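# Shut the toy oven door and leave everything upright

## Task

Swing the toy oven's door shut and release it, so the oven is left upright. Any toy-food basket, any small tea box, the wire rack and the small red box must all remain standing.

## Robot and tools

Robot: two arms, left_arm and right_arm, each a six-joint arm with a two-finger parallel gripper and a wrist camera. Base placements in the scene frame: left_arm at (-0.027, +0.302, +0.018) m, quat_wxyz (+1.000, 0, 0, +0.007); right_arm at (+0.024, -0.259, 0) m, quat_wxyz (+1.000, 0, 0, -0.026). Both are almost unrotated. A camera stand is fixed behind them.

Frames. Scene frame: origin at table-top height halfway between the nominal bases, +x away from the robot over the table, +z up, +y toward left_arm (arm names do not match image sides). Each arm reports its gripper pose in its own base frame. Motion offsets are expressed in the axes of that arm's current Hand target, i.e. the gripper's own frame: fingers point along +z, they open and close along y. end_effector_position is the pinch point between the pads, just behind the tips.

execute_actions(actions, cameras). actions is a list of actions; each action is a list of 1 to 15 rows, one per 1/30 s step; if fewer than 15 rows, the last row is held to step 15. Every row is one flat list of 14 numbers in [-1, 1] covering both arms: left dx, dy, dz, rx, ry, rz, opening, then right dx, dy, dz, rx, ry, rz, opening. The six pose numbers are an offset, not a pose: measured from that arm's Hand target as it was when the action began (each row counts from that same start, not from the previous row), along the Hand target's axes. Scale: 1.0 = 0.6 m for dx, dy, dz and 180 degrees for the rotation vector rx, ry, rz. Because every new action starts from the updated Hand target, resending an offset moves further. The opening is absolute: +1 fully open (pad gap about 87 mm), 0 about 31 to 49 mm, -0.5 about 8 to 21 mm, -1 closed. To leave an arm still, give its six pose numbers as 0 and repeat its current opening; a 0 there is itself a command. cameras: list of names, ["all"], or []; by default images come only with an empty actions list.

move(target, speed, blend, opening_speed, blocking, cameras). target is one 14-number row (same layout and scale as above) or a list of up to 15 such rows; every row is an offset from the Hand targets at the start of the move, not from the previous row. Grippers travel in straight lines, not avoiding obstacles or each other, and the whole move is capped at 10 s. speed: m/s, 0.002 to 2.9, default 0.25 (rotation limited to twice that in rad/s); one value or one per target. blend: corner rounding in m, default 0 = stop at each target. opening_speed: per second on the -1..+1 scale, at least 0.2. blocking=false returns early while the move continues. The result adds a "move:" line with the ending (done, off_target, moving, held, fault) and limits (paced = command clipped, held = steps withheld). done means within 10 mm and 2 degrees. Faster moves strike harder and stray more; avoid paths near an arm's own base, which can whip the elbow around.

wait(seconds): 0 to 3600, sends nothing new; returns early if a running move ends. stop(): brakes the current move. zoom_image(camera, region): camera is cam_high, cam_low, cam_left_wrist or cam_right_wrist; region [x0, y0, x1, y1] in pixels of its latest image, at most 504 by 504. read_manual(section="licences"): URDF licence text only. finished_scene(scene): give the current scene number; irreversible, and the goal must hold with the robot released.

Results. Per arm: end_effector_position (m) and end_effector_quat_wxyz in the arm's base frame, possibly off by a few cm; Hand target, the last commanded pose after clipping, from which the next offsets count; Tool commands; grip_measured on the command scale (Joint positions list the gripper 0 closed to 1 open); Joint velocities, omitted or marked within noise when still; Joint torques (joints 1 to 3 wrap at ±28 N m); motor temperatures; execute_actions also lists some intermediate positions. Camera images are 896x504.

Controller behaviour. Commanded orientation is clipped to 40 degrees from the measured one each step. Friction and gravity often leave the gripper short, low or tilted, especially when stretched; small commands may do nothing or go sideways. Check position and orientation after each motion and correct by sending the remaining difference. A blocked arm keeps pushing until commanded back past its gripper. To grip, command an opening about 0.04 below the grip_measured at first contact; pads push about 20 N each.

Heat: holding loads, reaching far or pushing on something unreachable warms motors; MOTOR HOT appears at 75 °C, at 90 °C the arm folds and goes idle, at 100 °C it goes limp.

Avoid: knocking over the oven, basket, tea box, rack or red box; anything leaving the table; slamming the door or hitting fixed objects; releasing something while it moves; the arms or grippers touching each other or one gripper closing on the other's fingers; strain on a wrist camera cable; stops and faults. Loose objects may occasionally be nudged by outside forces.

Each tool is called after "Request:" in YAML: its name, and indented under it one key for each argument.

## Session

Request:
execute_actions:
  actions: []

Scene clock: 0.00 s.
left_arm: end_effector_position=(+0.3813, +0.0208, +0.0377) grip_measured=+1.000 end_effector_quat_wxyz=(+0.551, -0.032, +0.834, +0.021) | right_arm: end_effector_position=(+0.3728, -0.0033, +0.0275) grip_measured=+1.000 end_effector_quat_wxyz=(+0.530, +0.019, +0.847, -0.015)
Joint positions: left_arm=[0.042 1.57 0.391 0.776 -0.031 -0.014 1] | right_arm=[0.017 1.562 0.383 0.726 0.061 0.024 1]
Joint velocities: within noise
Joint torques (N m): no reading
Motor temperatures (°C): left_arm=[30 37 40 37 31 31 28] | right_arm=[32 39 37 43 31 33 30]
Heat: left arm: 40 °C; right arm: 43 °C.
Hand target: left_arm +0.3889, +0.0221, +0.0510; +0.570, -0.030, +0.821, +0.024 | right_arm +0.3789, -0.0021, +0.0367; +0.544, +0.021, +0.839, -0.011
Tool commands: left_gripper/opening=+1.0 right_gripper/opening=+1.0

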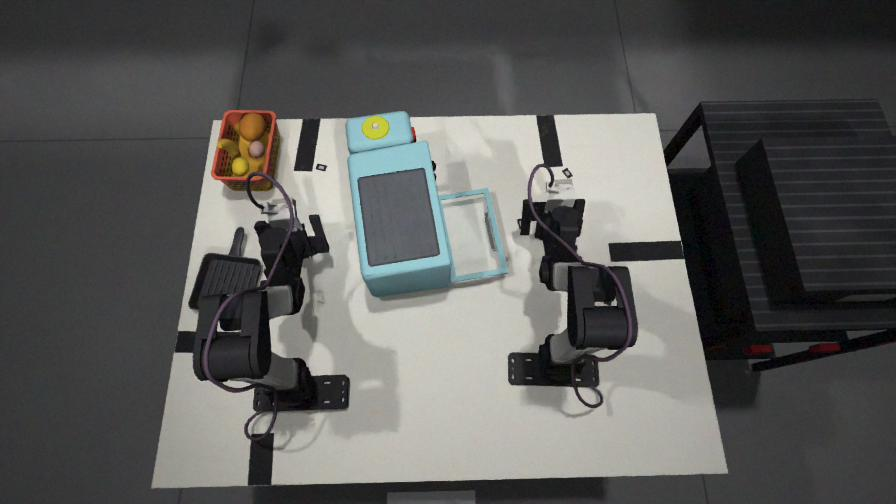

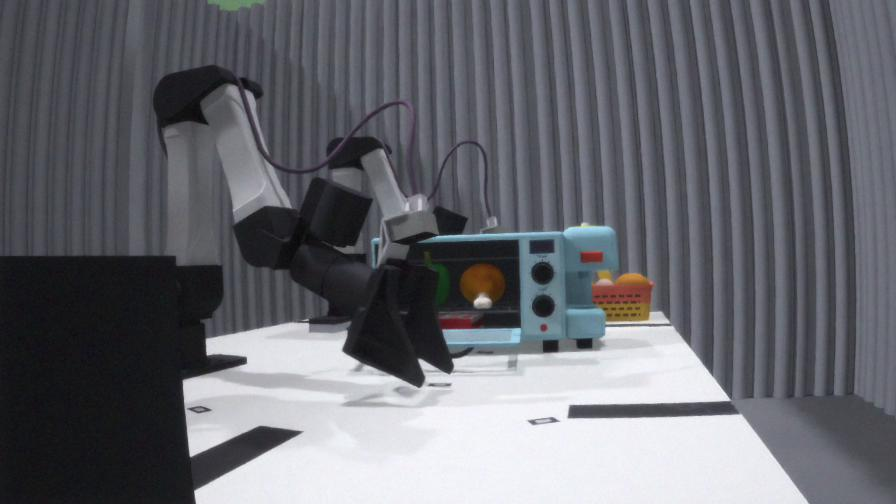

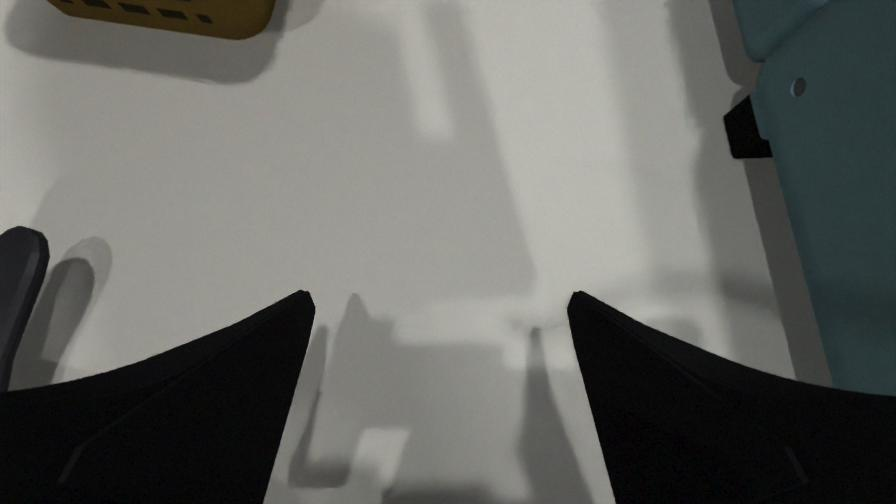

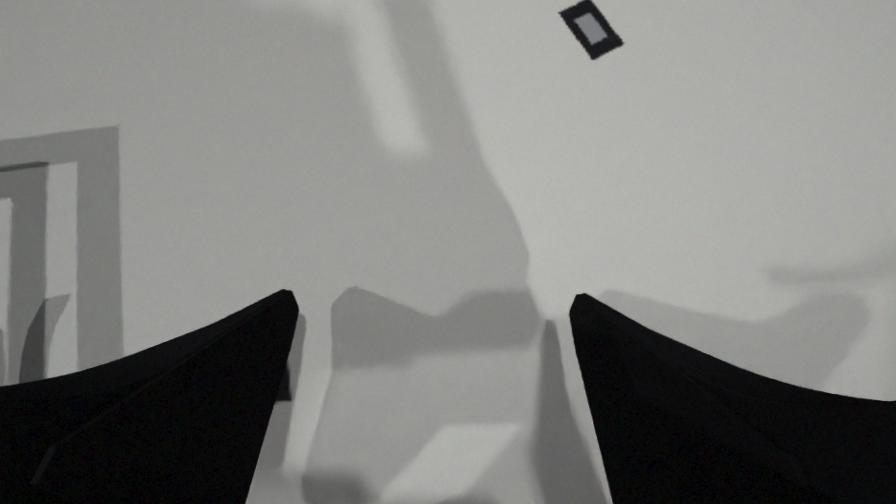

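Request:
zoom_image:
  camera: "cam_high"
  region: [330, 100, 630, 310]

Request:
zoom_image:
  camera: "cam_low"
  region: [330, 210, 630, 400]

Scaled by 1.680 from the camera's image (finer frame: 1280x720).

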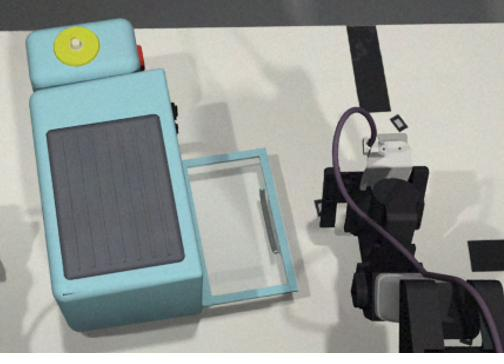

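Scaled by 1.680 from the camera's image (finer frame: 1280x720).

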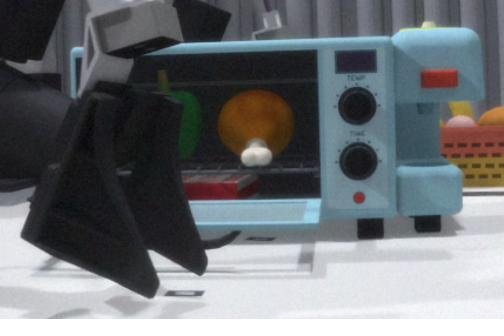

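Request:
move:
  target: [0,0,0,0,0,0,1,-0.0013,0.1688,-0.097,-0.3493,-0.0682,-0.1073,-1]
  speed: 0.5
  cameras: ["all"]

Scene clock: 8.60 s.
left_arm: end_effector_position=(+0.3813, +0.0208, +0.0377) grip_measured=+1.000 end_effector_quat_wxyz=(+0.551, -0.032, +0.834, +0.021) | right_arm: end_effector_position=(+0.3285, +0.0989, +0.0576) grip_measured=-1.000 end_effector_quat_wxyz=(+0.549, -0.385, +0.664, +0.329)
Joint positions: left_arm=[0.042 1.57 0.391 0.776 -0.031 -0.014 1] | right_arm=[-0.182 1.676 0.46 0.694 -1.202 -0.479 0]
Joint torques (N m): left_arm=[0.31 -6.91 6.58 1.77 0.02 0.14] | right_arm=[-0.17 -4.48 7.79 1.11 -0.48 -0.16]
Heat: left arm: 42 °C; right arm: 45 °C.
Hand target: left_arm +0.3889, +0.0221, +0.0510; +0.570, -0.030, +0.821, +0.024 | right_arm +0.3307, +0.1014, +0.0615; +0.548, -0.399, +0.654, +0.337
Off the commanded pose: left_arm 0.015 m, 3 deg | right_arm 0.005 m, 2 deg.
move: done

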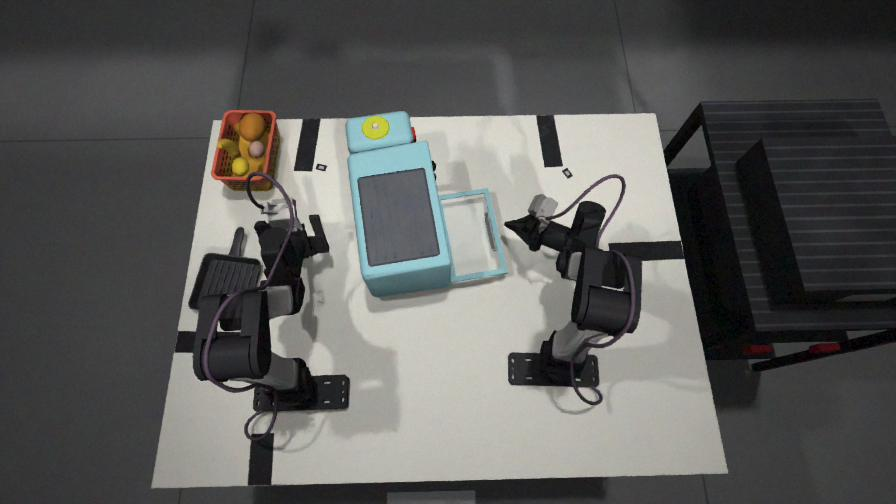

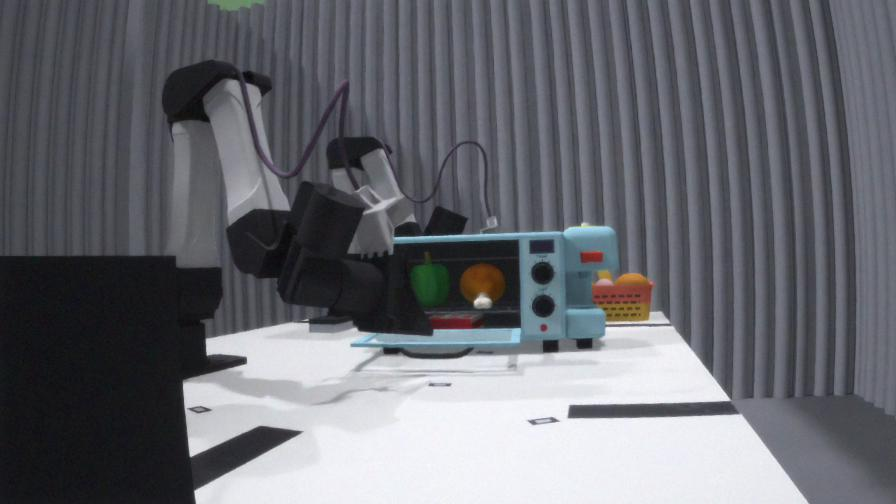

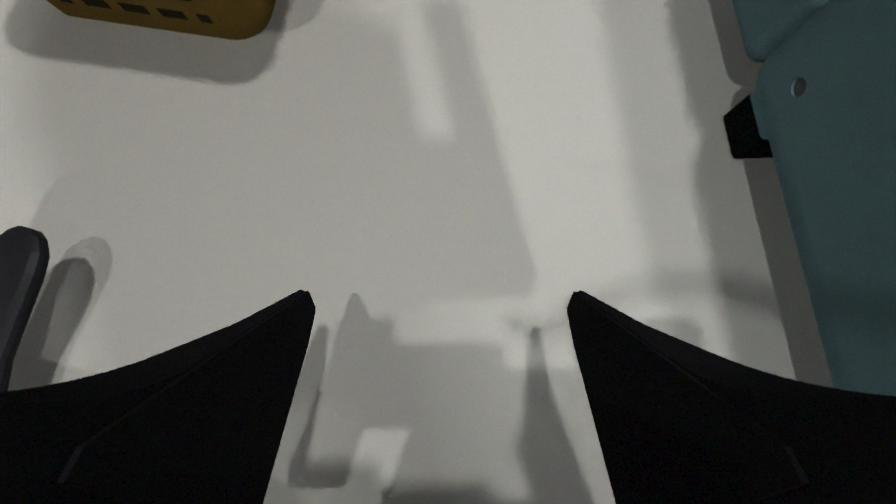

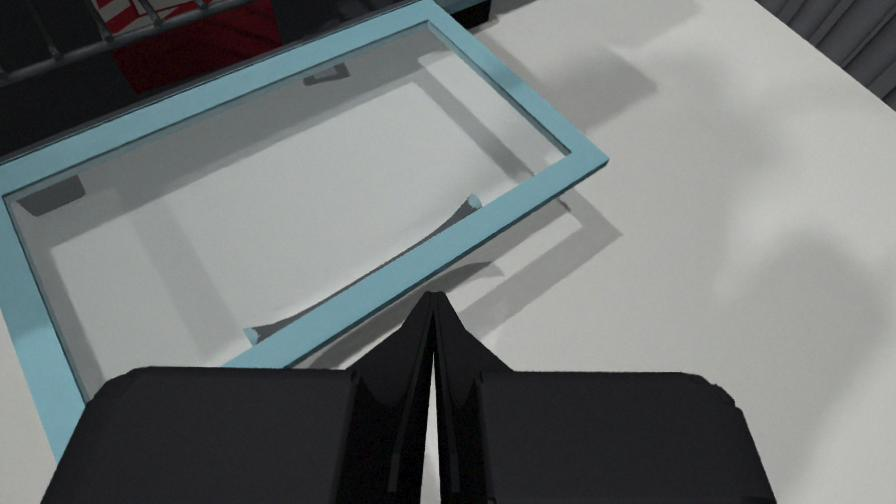

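Request:
move:
  target:
    - [0,0,0,0,0,0,1,-0.0073,-0.0723,0.041,0,0,0,-1]
    - [0,0,0,0,0,0,1,0.0608,-0.0723,0.053,0,0,0,-1]
    - [0,0,0,0,0,0,1,0.0467,-0.0405,0.1335,0,0,0,-1]
  speed: [0.2,0.1,0.1]
  blend: [0.01,0.01,0]
  cameras: ["all"]

Scene clock: 12.27 s.
left_arm: end_effector_position=(+0.3813, +0.0208, +0.0377) grip_measured=+1.000 end_effector_quat_wxyz=(+0.551, -0.032, +0.834, +0.021) | right_arm: end_effector_position=(+0.3817, +0.1472, +0.0115) grip_measured=-1.000 end_effector_quat_wxyz=(+0.528, -0.384, +0.677, +0.340)
Joint positions: left_arm=[0.042 1.57 0.391 0.776 -0.031 -0.014 1] | right_arm=[0.006 2.03 0.644 0.953 -1.041 -0.323 0]
Joint torques (N m): left_arm=[0.36 -7.01 6.57 1.81 0 0.09] | right_arm=[1.33 -6.37 4.45 2.61 -0.17 0.28]
Heat: left arm: 42 °C; right arm: 46 °C.
Hand target: left_arm +0.3889, +0.0221, +0.0510; +0.570, -0.030, +0.821, +0.024 | right_arm +0.3859, +0.1564, +0.0201; +0.548, -0.399, +0.654, +0.337
Off the commanded pose: left_arm 0.015 m, 3 deg | right_arm 0.013 m, 4 deg.
move: off_target (right_arm)

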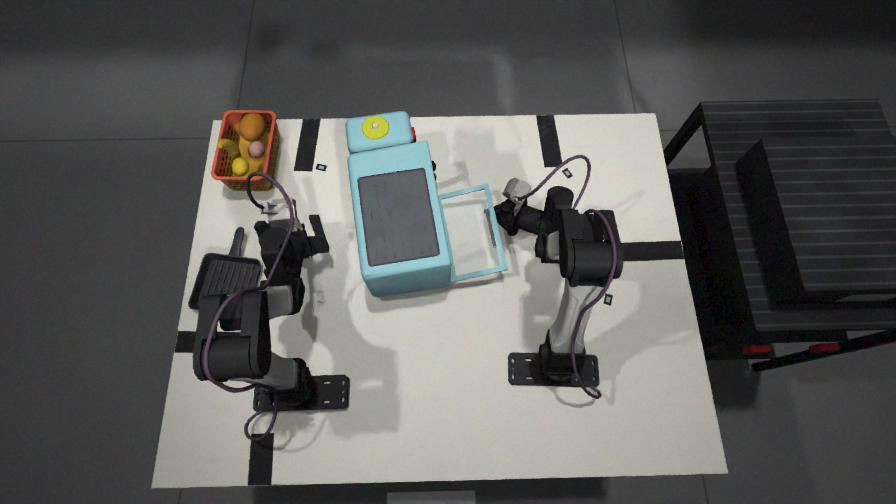

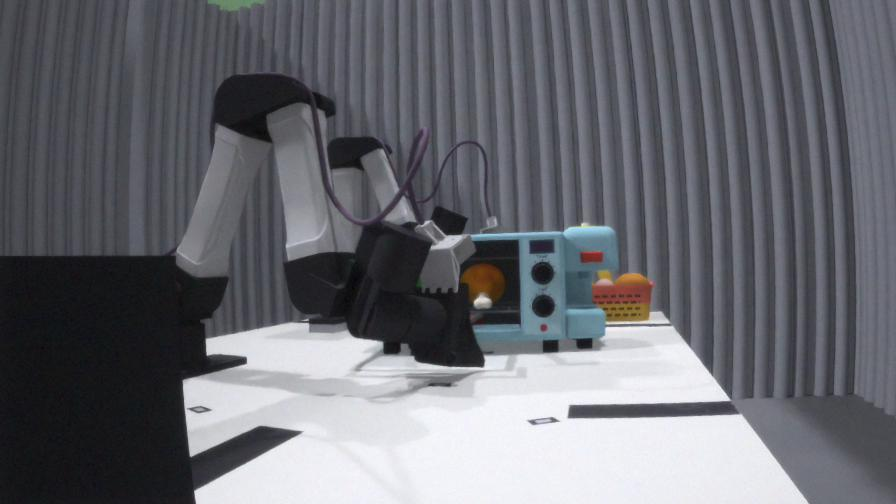

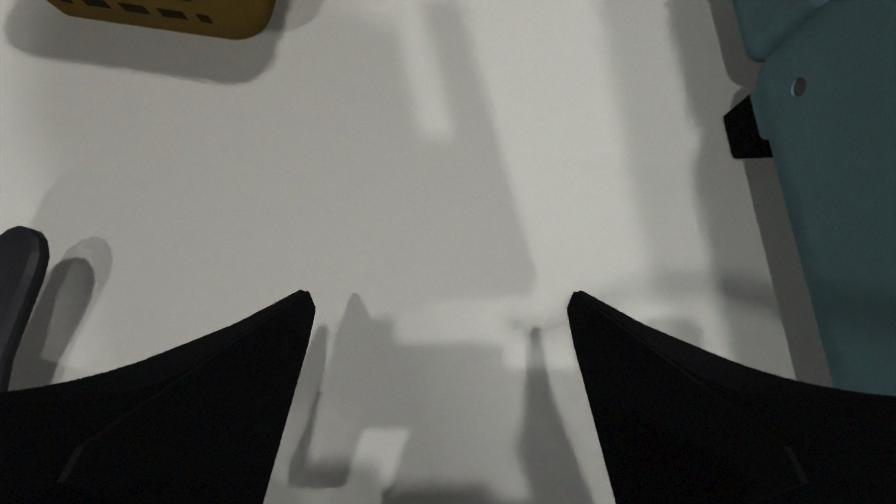

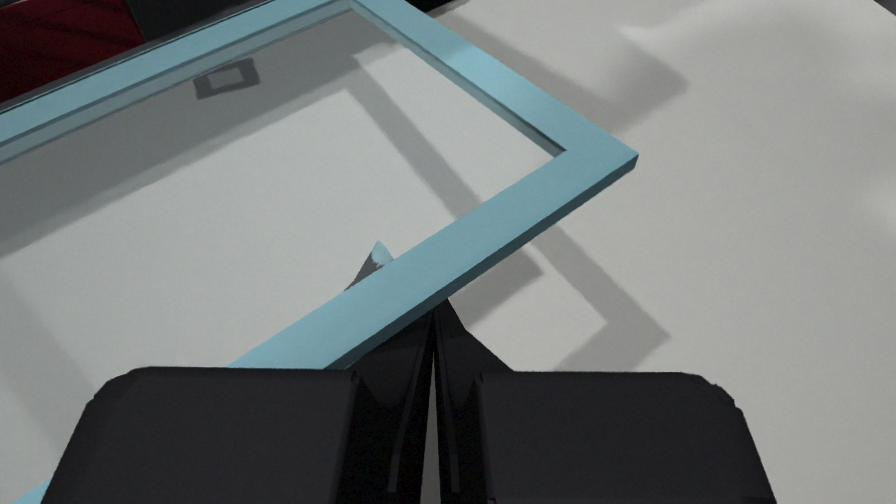

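Request:
move:
  target:
    - [0,0,0,0,0,0,1,-0.004,-0.0285,0.0228,0,0,0,-1]
    - [0,0,0,0,0,0,1,-0.056,-0.0158,0.0295,0,0,0,-1]
    - [0,0,0,0,0,0,1,-0.107,-0.0075,0.031,0,0,0,-1]
    - [0,0,0,0,0,0,1,-0.162,0.0188,0.054,0,0,0,-1]
    - [0,0,0,0,0,0,1,-0.1932,0.0505,0.0878,0,0,0,-1]
    - [0,0,0,0,0,0,1,-0.2083,0.0822,0.1247,0,0,0,-1]
    - [0,0,0,0,0,0,1,-0.2128,0.1032,0.1502,0,0,0,-1]
  speed: 0.08
  blend: [0.005,0.008,0.01,0.01,0.01,0.01,0]
  cameras: ["all"]

Scene clock: 17.80 s.
left_arm: end_effector_position=(+0.3813, +0.0208, +0.0377) grip_measured=+1.000 end_effector_quat_wxyz=(+0.551, -0.032, +0.834, +0.021) | right_arm: end_effector_position=(+0.3872, +0.2623, +0.1091) grip_measured=-1.000 end_effector_quat_wxyz=(+0.549, -0.391, +0.670, +0.311)
Joint positions: left_arm=[0.042 1.57 0.391 0.776 -0.031 -0.014 1] | right_arm=[0.38 1.755 0.784 0.712 -0.646 -0.171 0]
Joint torques (N m): left_arm=[0.4 -6.95 6.57 1.82 0 0.1] | right_arm=[2.41 -8.85 10.55 1.6 -0.28 0.42]
Heat: left arm: 43 °C; right arm: 46 °C.
Hand target: left_arm +0.3889, +0.0221, +0.0510; +0.570, -0.030, +0.821, +0.024 | right_arm +0.3815, +0.2831, +0.1304; +0.548, -0.399, +0.654, +0.337
Off the commanded pose: left_arm 0.015 m, 3 deg | right_arm 0.030 m, 4 deg.
move: off_target (right_arm)

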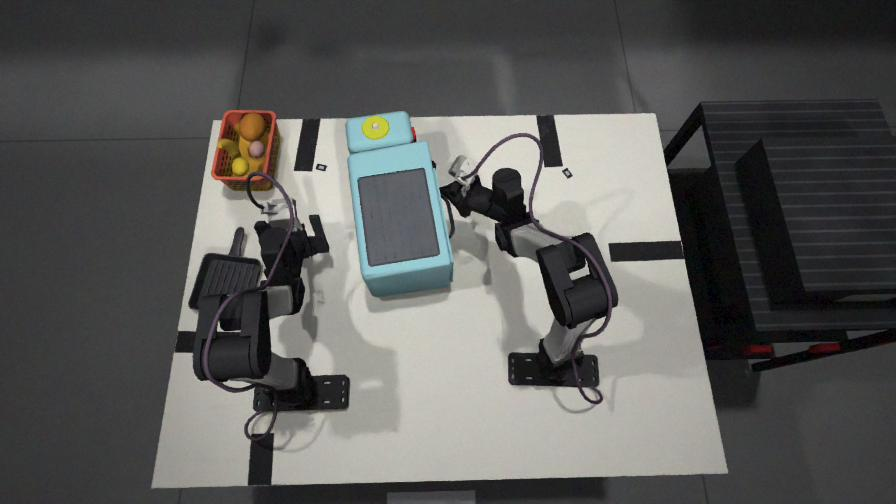

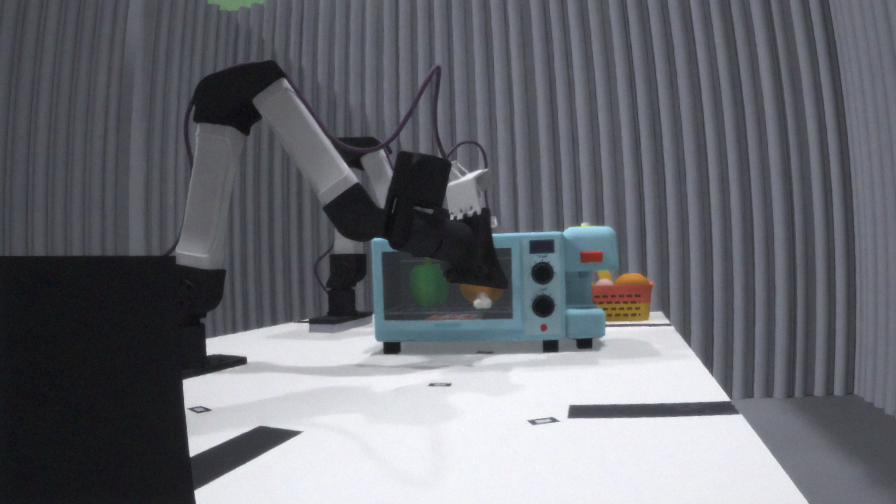

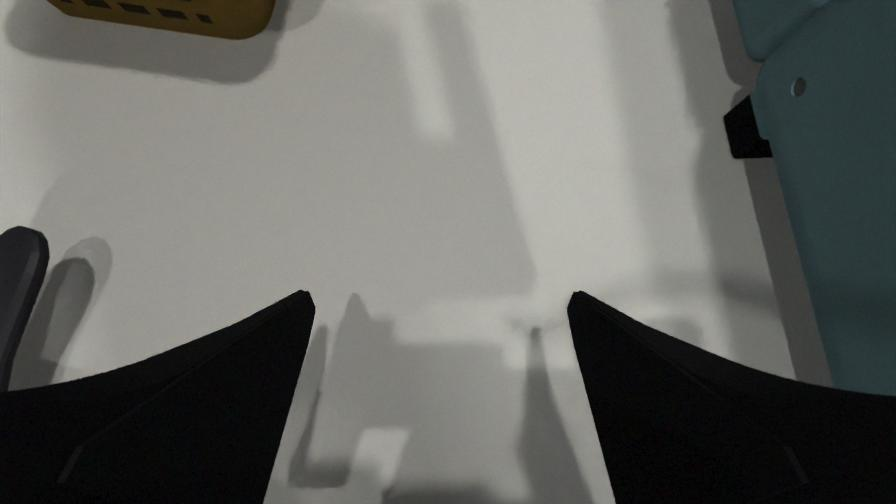

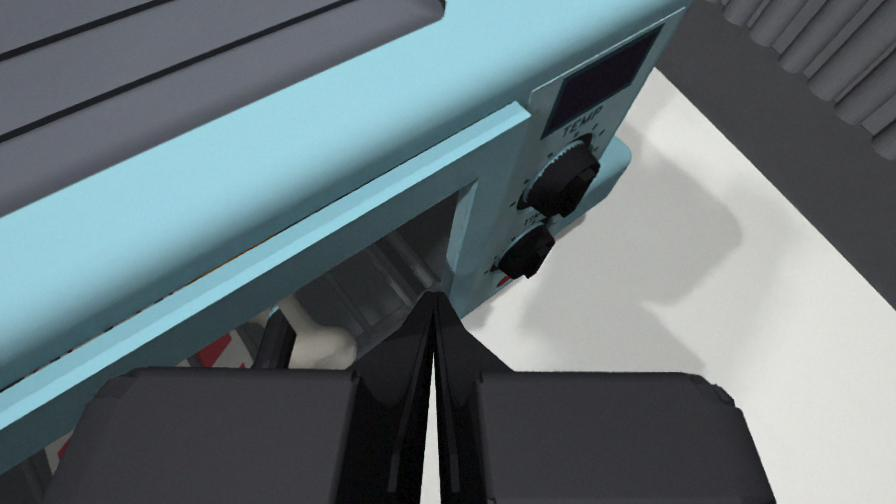

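Request:
move:
  target: [0,0,0,0,0,0,1,-0.0068,0.0316,0.0382,0,0,0,-1]
  speed: 0.08
  cameras: ["cam_high","cam_right_wrist"]

Scene clock: 19.27 s.
left_arm: end_effector_position=(+0.3813, +0.0208, +0.0377) grip_measured=+1.000 end_effector_quat_wxyz=(+0.551, -0.032, +0.834, +0.021) | right_arm: end_effector_position=(+0.3926, +0.2767, +0.1151) grip_measured=-1.000 end_effector_quat_wxyz=(+0.564, -0.381, +0.676, +0.284)
Joint positions: left_arm=[0.042 1.57 0.391 0.776 -0.031 -0.014 1] | right_arm=[0.442 1.755 0.807 0.712 -0.525 -0.166 0]
Joint torques (N m): left_arm=[0.39 -6.84 6.58 1.82 -0.01 0.11] | right_arm=[4.15 -7.1 10.81 1.75 -0.66 0.58]
Motor temperatures (°C): left_arm=[30 39 43 42 31 31 28] | right_arm=[32 41 39 46 31 33 30]
Heat: left arm: 43 °C; right arm: 46 °C.
Hand target: left_arm +0.3889, +0.0221, +0.0510; +0.570, -0.030, +0.821, +0.024 | right_arm +0.3751, +0.3124, +0.1304; +0.548, -0.399, +0.654, +0.337
Off the commanded pose: left_arm 0.015 m, 3 deg | right_arm 0.043 m, 7 deg.
move: off_target (right_arm)

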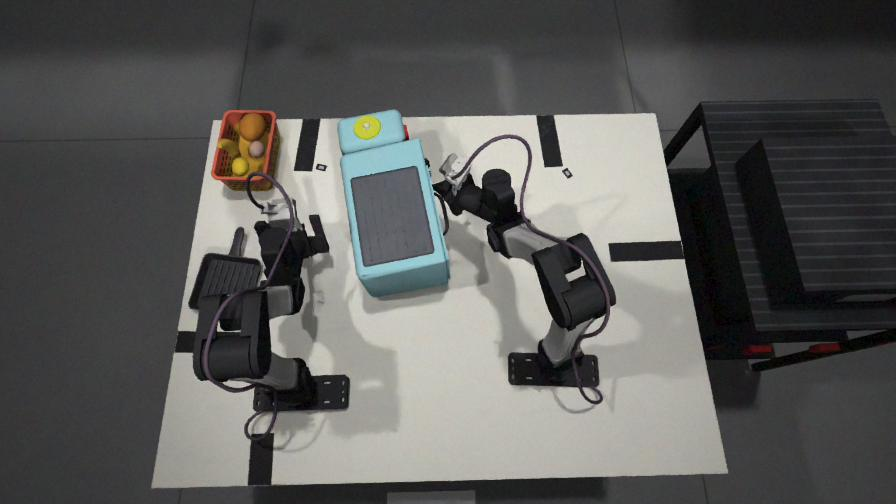

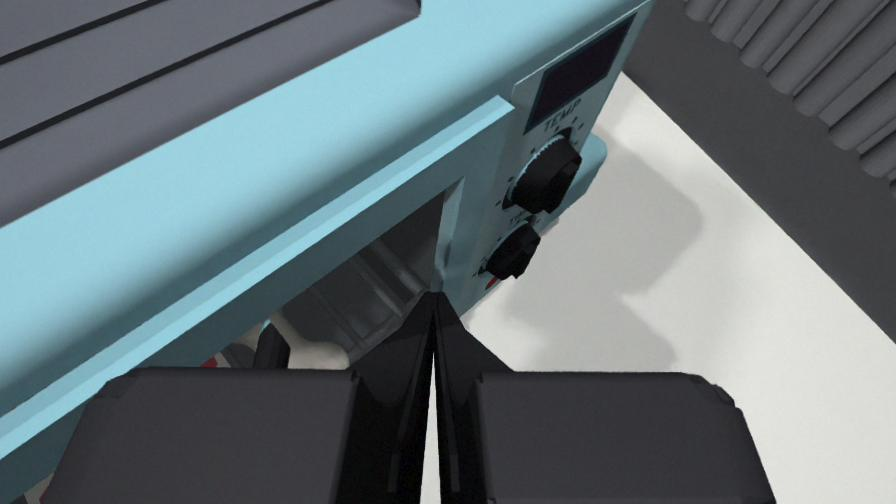

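Request:
move:
  target: [0,0,0,0,0,0,1,0.0315,-0.1475,-0.1783,0,0,0,-1]
  speed: 0.2
  cameras: ["all"]

Scene clock: 21.87 s.
left_arm: end_effector_position=(+0.3813, +0.0208, +0.0377) grip_measured=+1.000 end_effector_quat_wxyz=(+0.551, -0.032, +0.834, +0.021) | right_arm: end_effector_position=(+0.4039, +0.1728, +0.1133) grip_measured=-1.000 end_effector_quat_wxyz=(+0.540, -0.380, +0.671, +0.338)
Joint positions: left_arm=[0.042 1.57 0.391 0.776 -0.031 -0.014 1] | right_arm=[0.083 1.742 0.807 0.597 -0.966 -0.238 0]
Joint torques (N m): left_arm=[0.59 -6.97 6.61 1.83 0.02 0.11] | right_arm=[-0.29 -9.55 8.95 1.32 -0.34 -0.16]
Heat: left arm: 43 °C; right arm: 46 °C.
Hand target: left_arm +0.3889, +0.0221, +0.0510; +0.570, -0.030, +0.821, +0.024 | right_arm +0.4046, +0.1754, +0.1301; +0.548, -0.399, +0.654, +0.337
Off the commanded pose: left_arm 0.015 m, 3 deg | right_arm 0.017 m, 3 deg.
move: off_target (right_arm)

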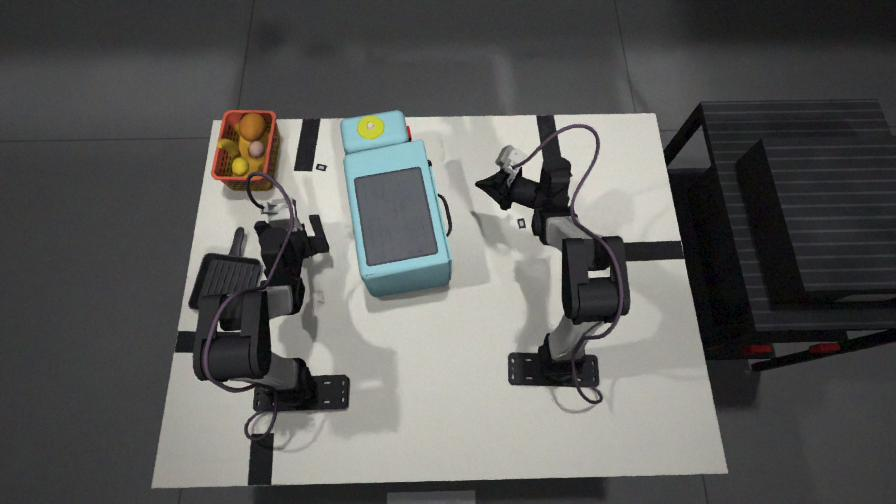

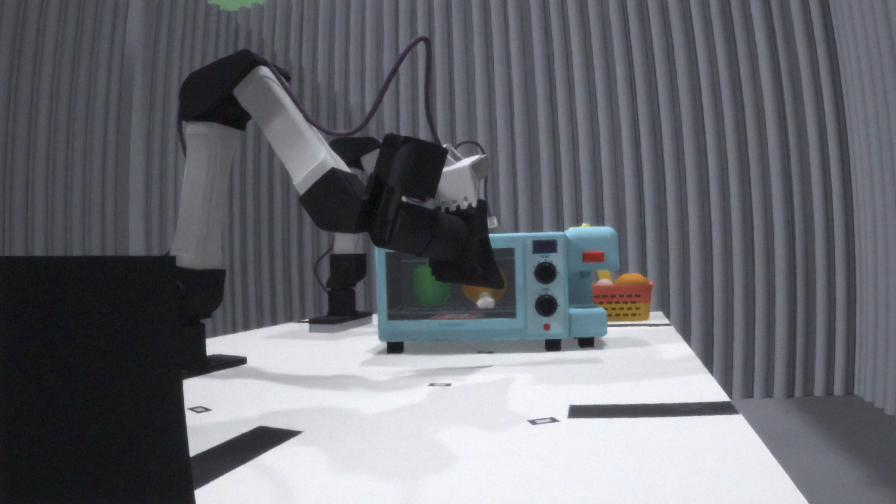

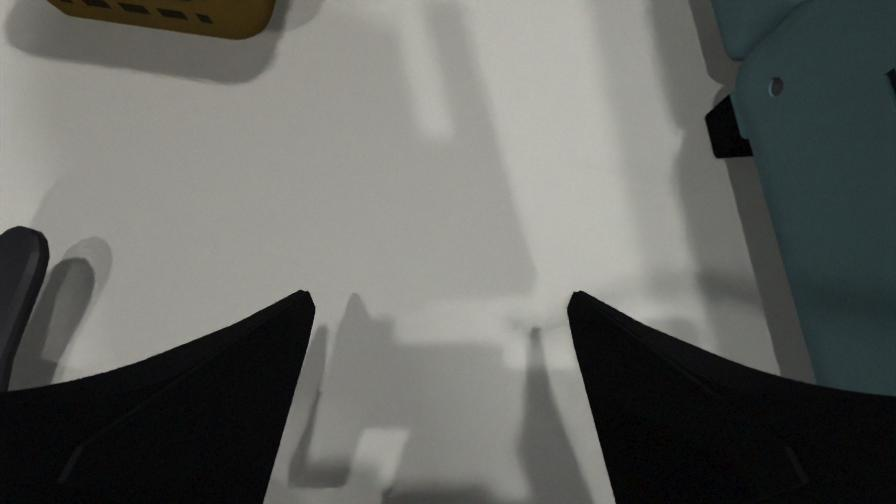

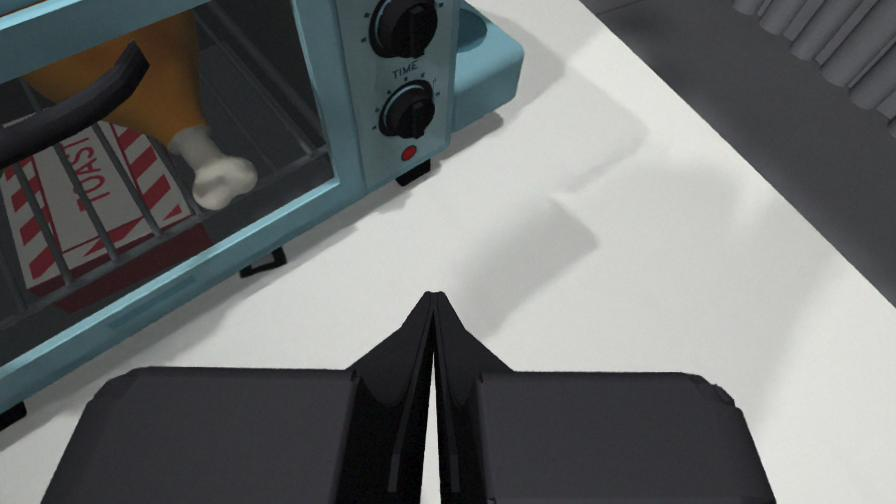

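Request:
finished_scene:
  scene: 2

The scene is finished: the task was done.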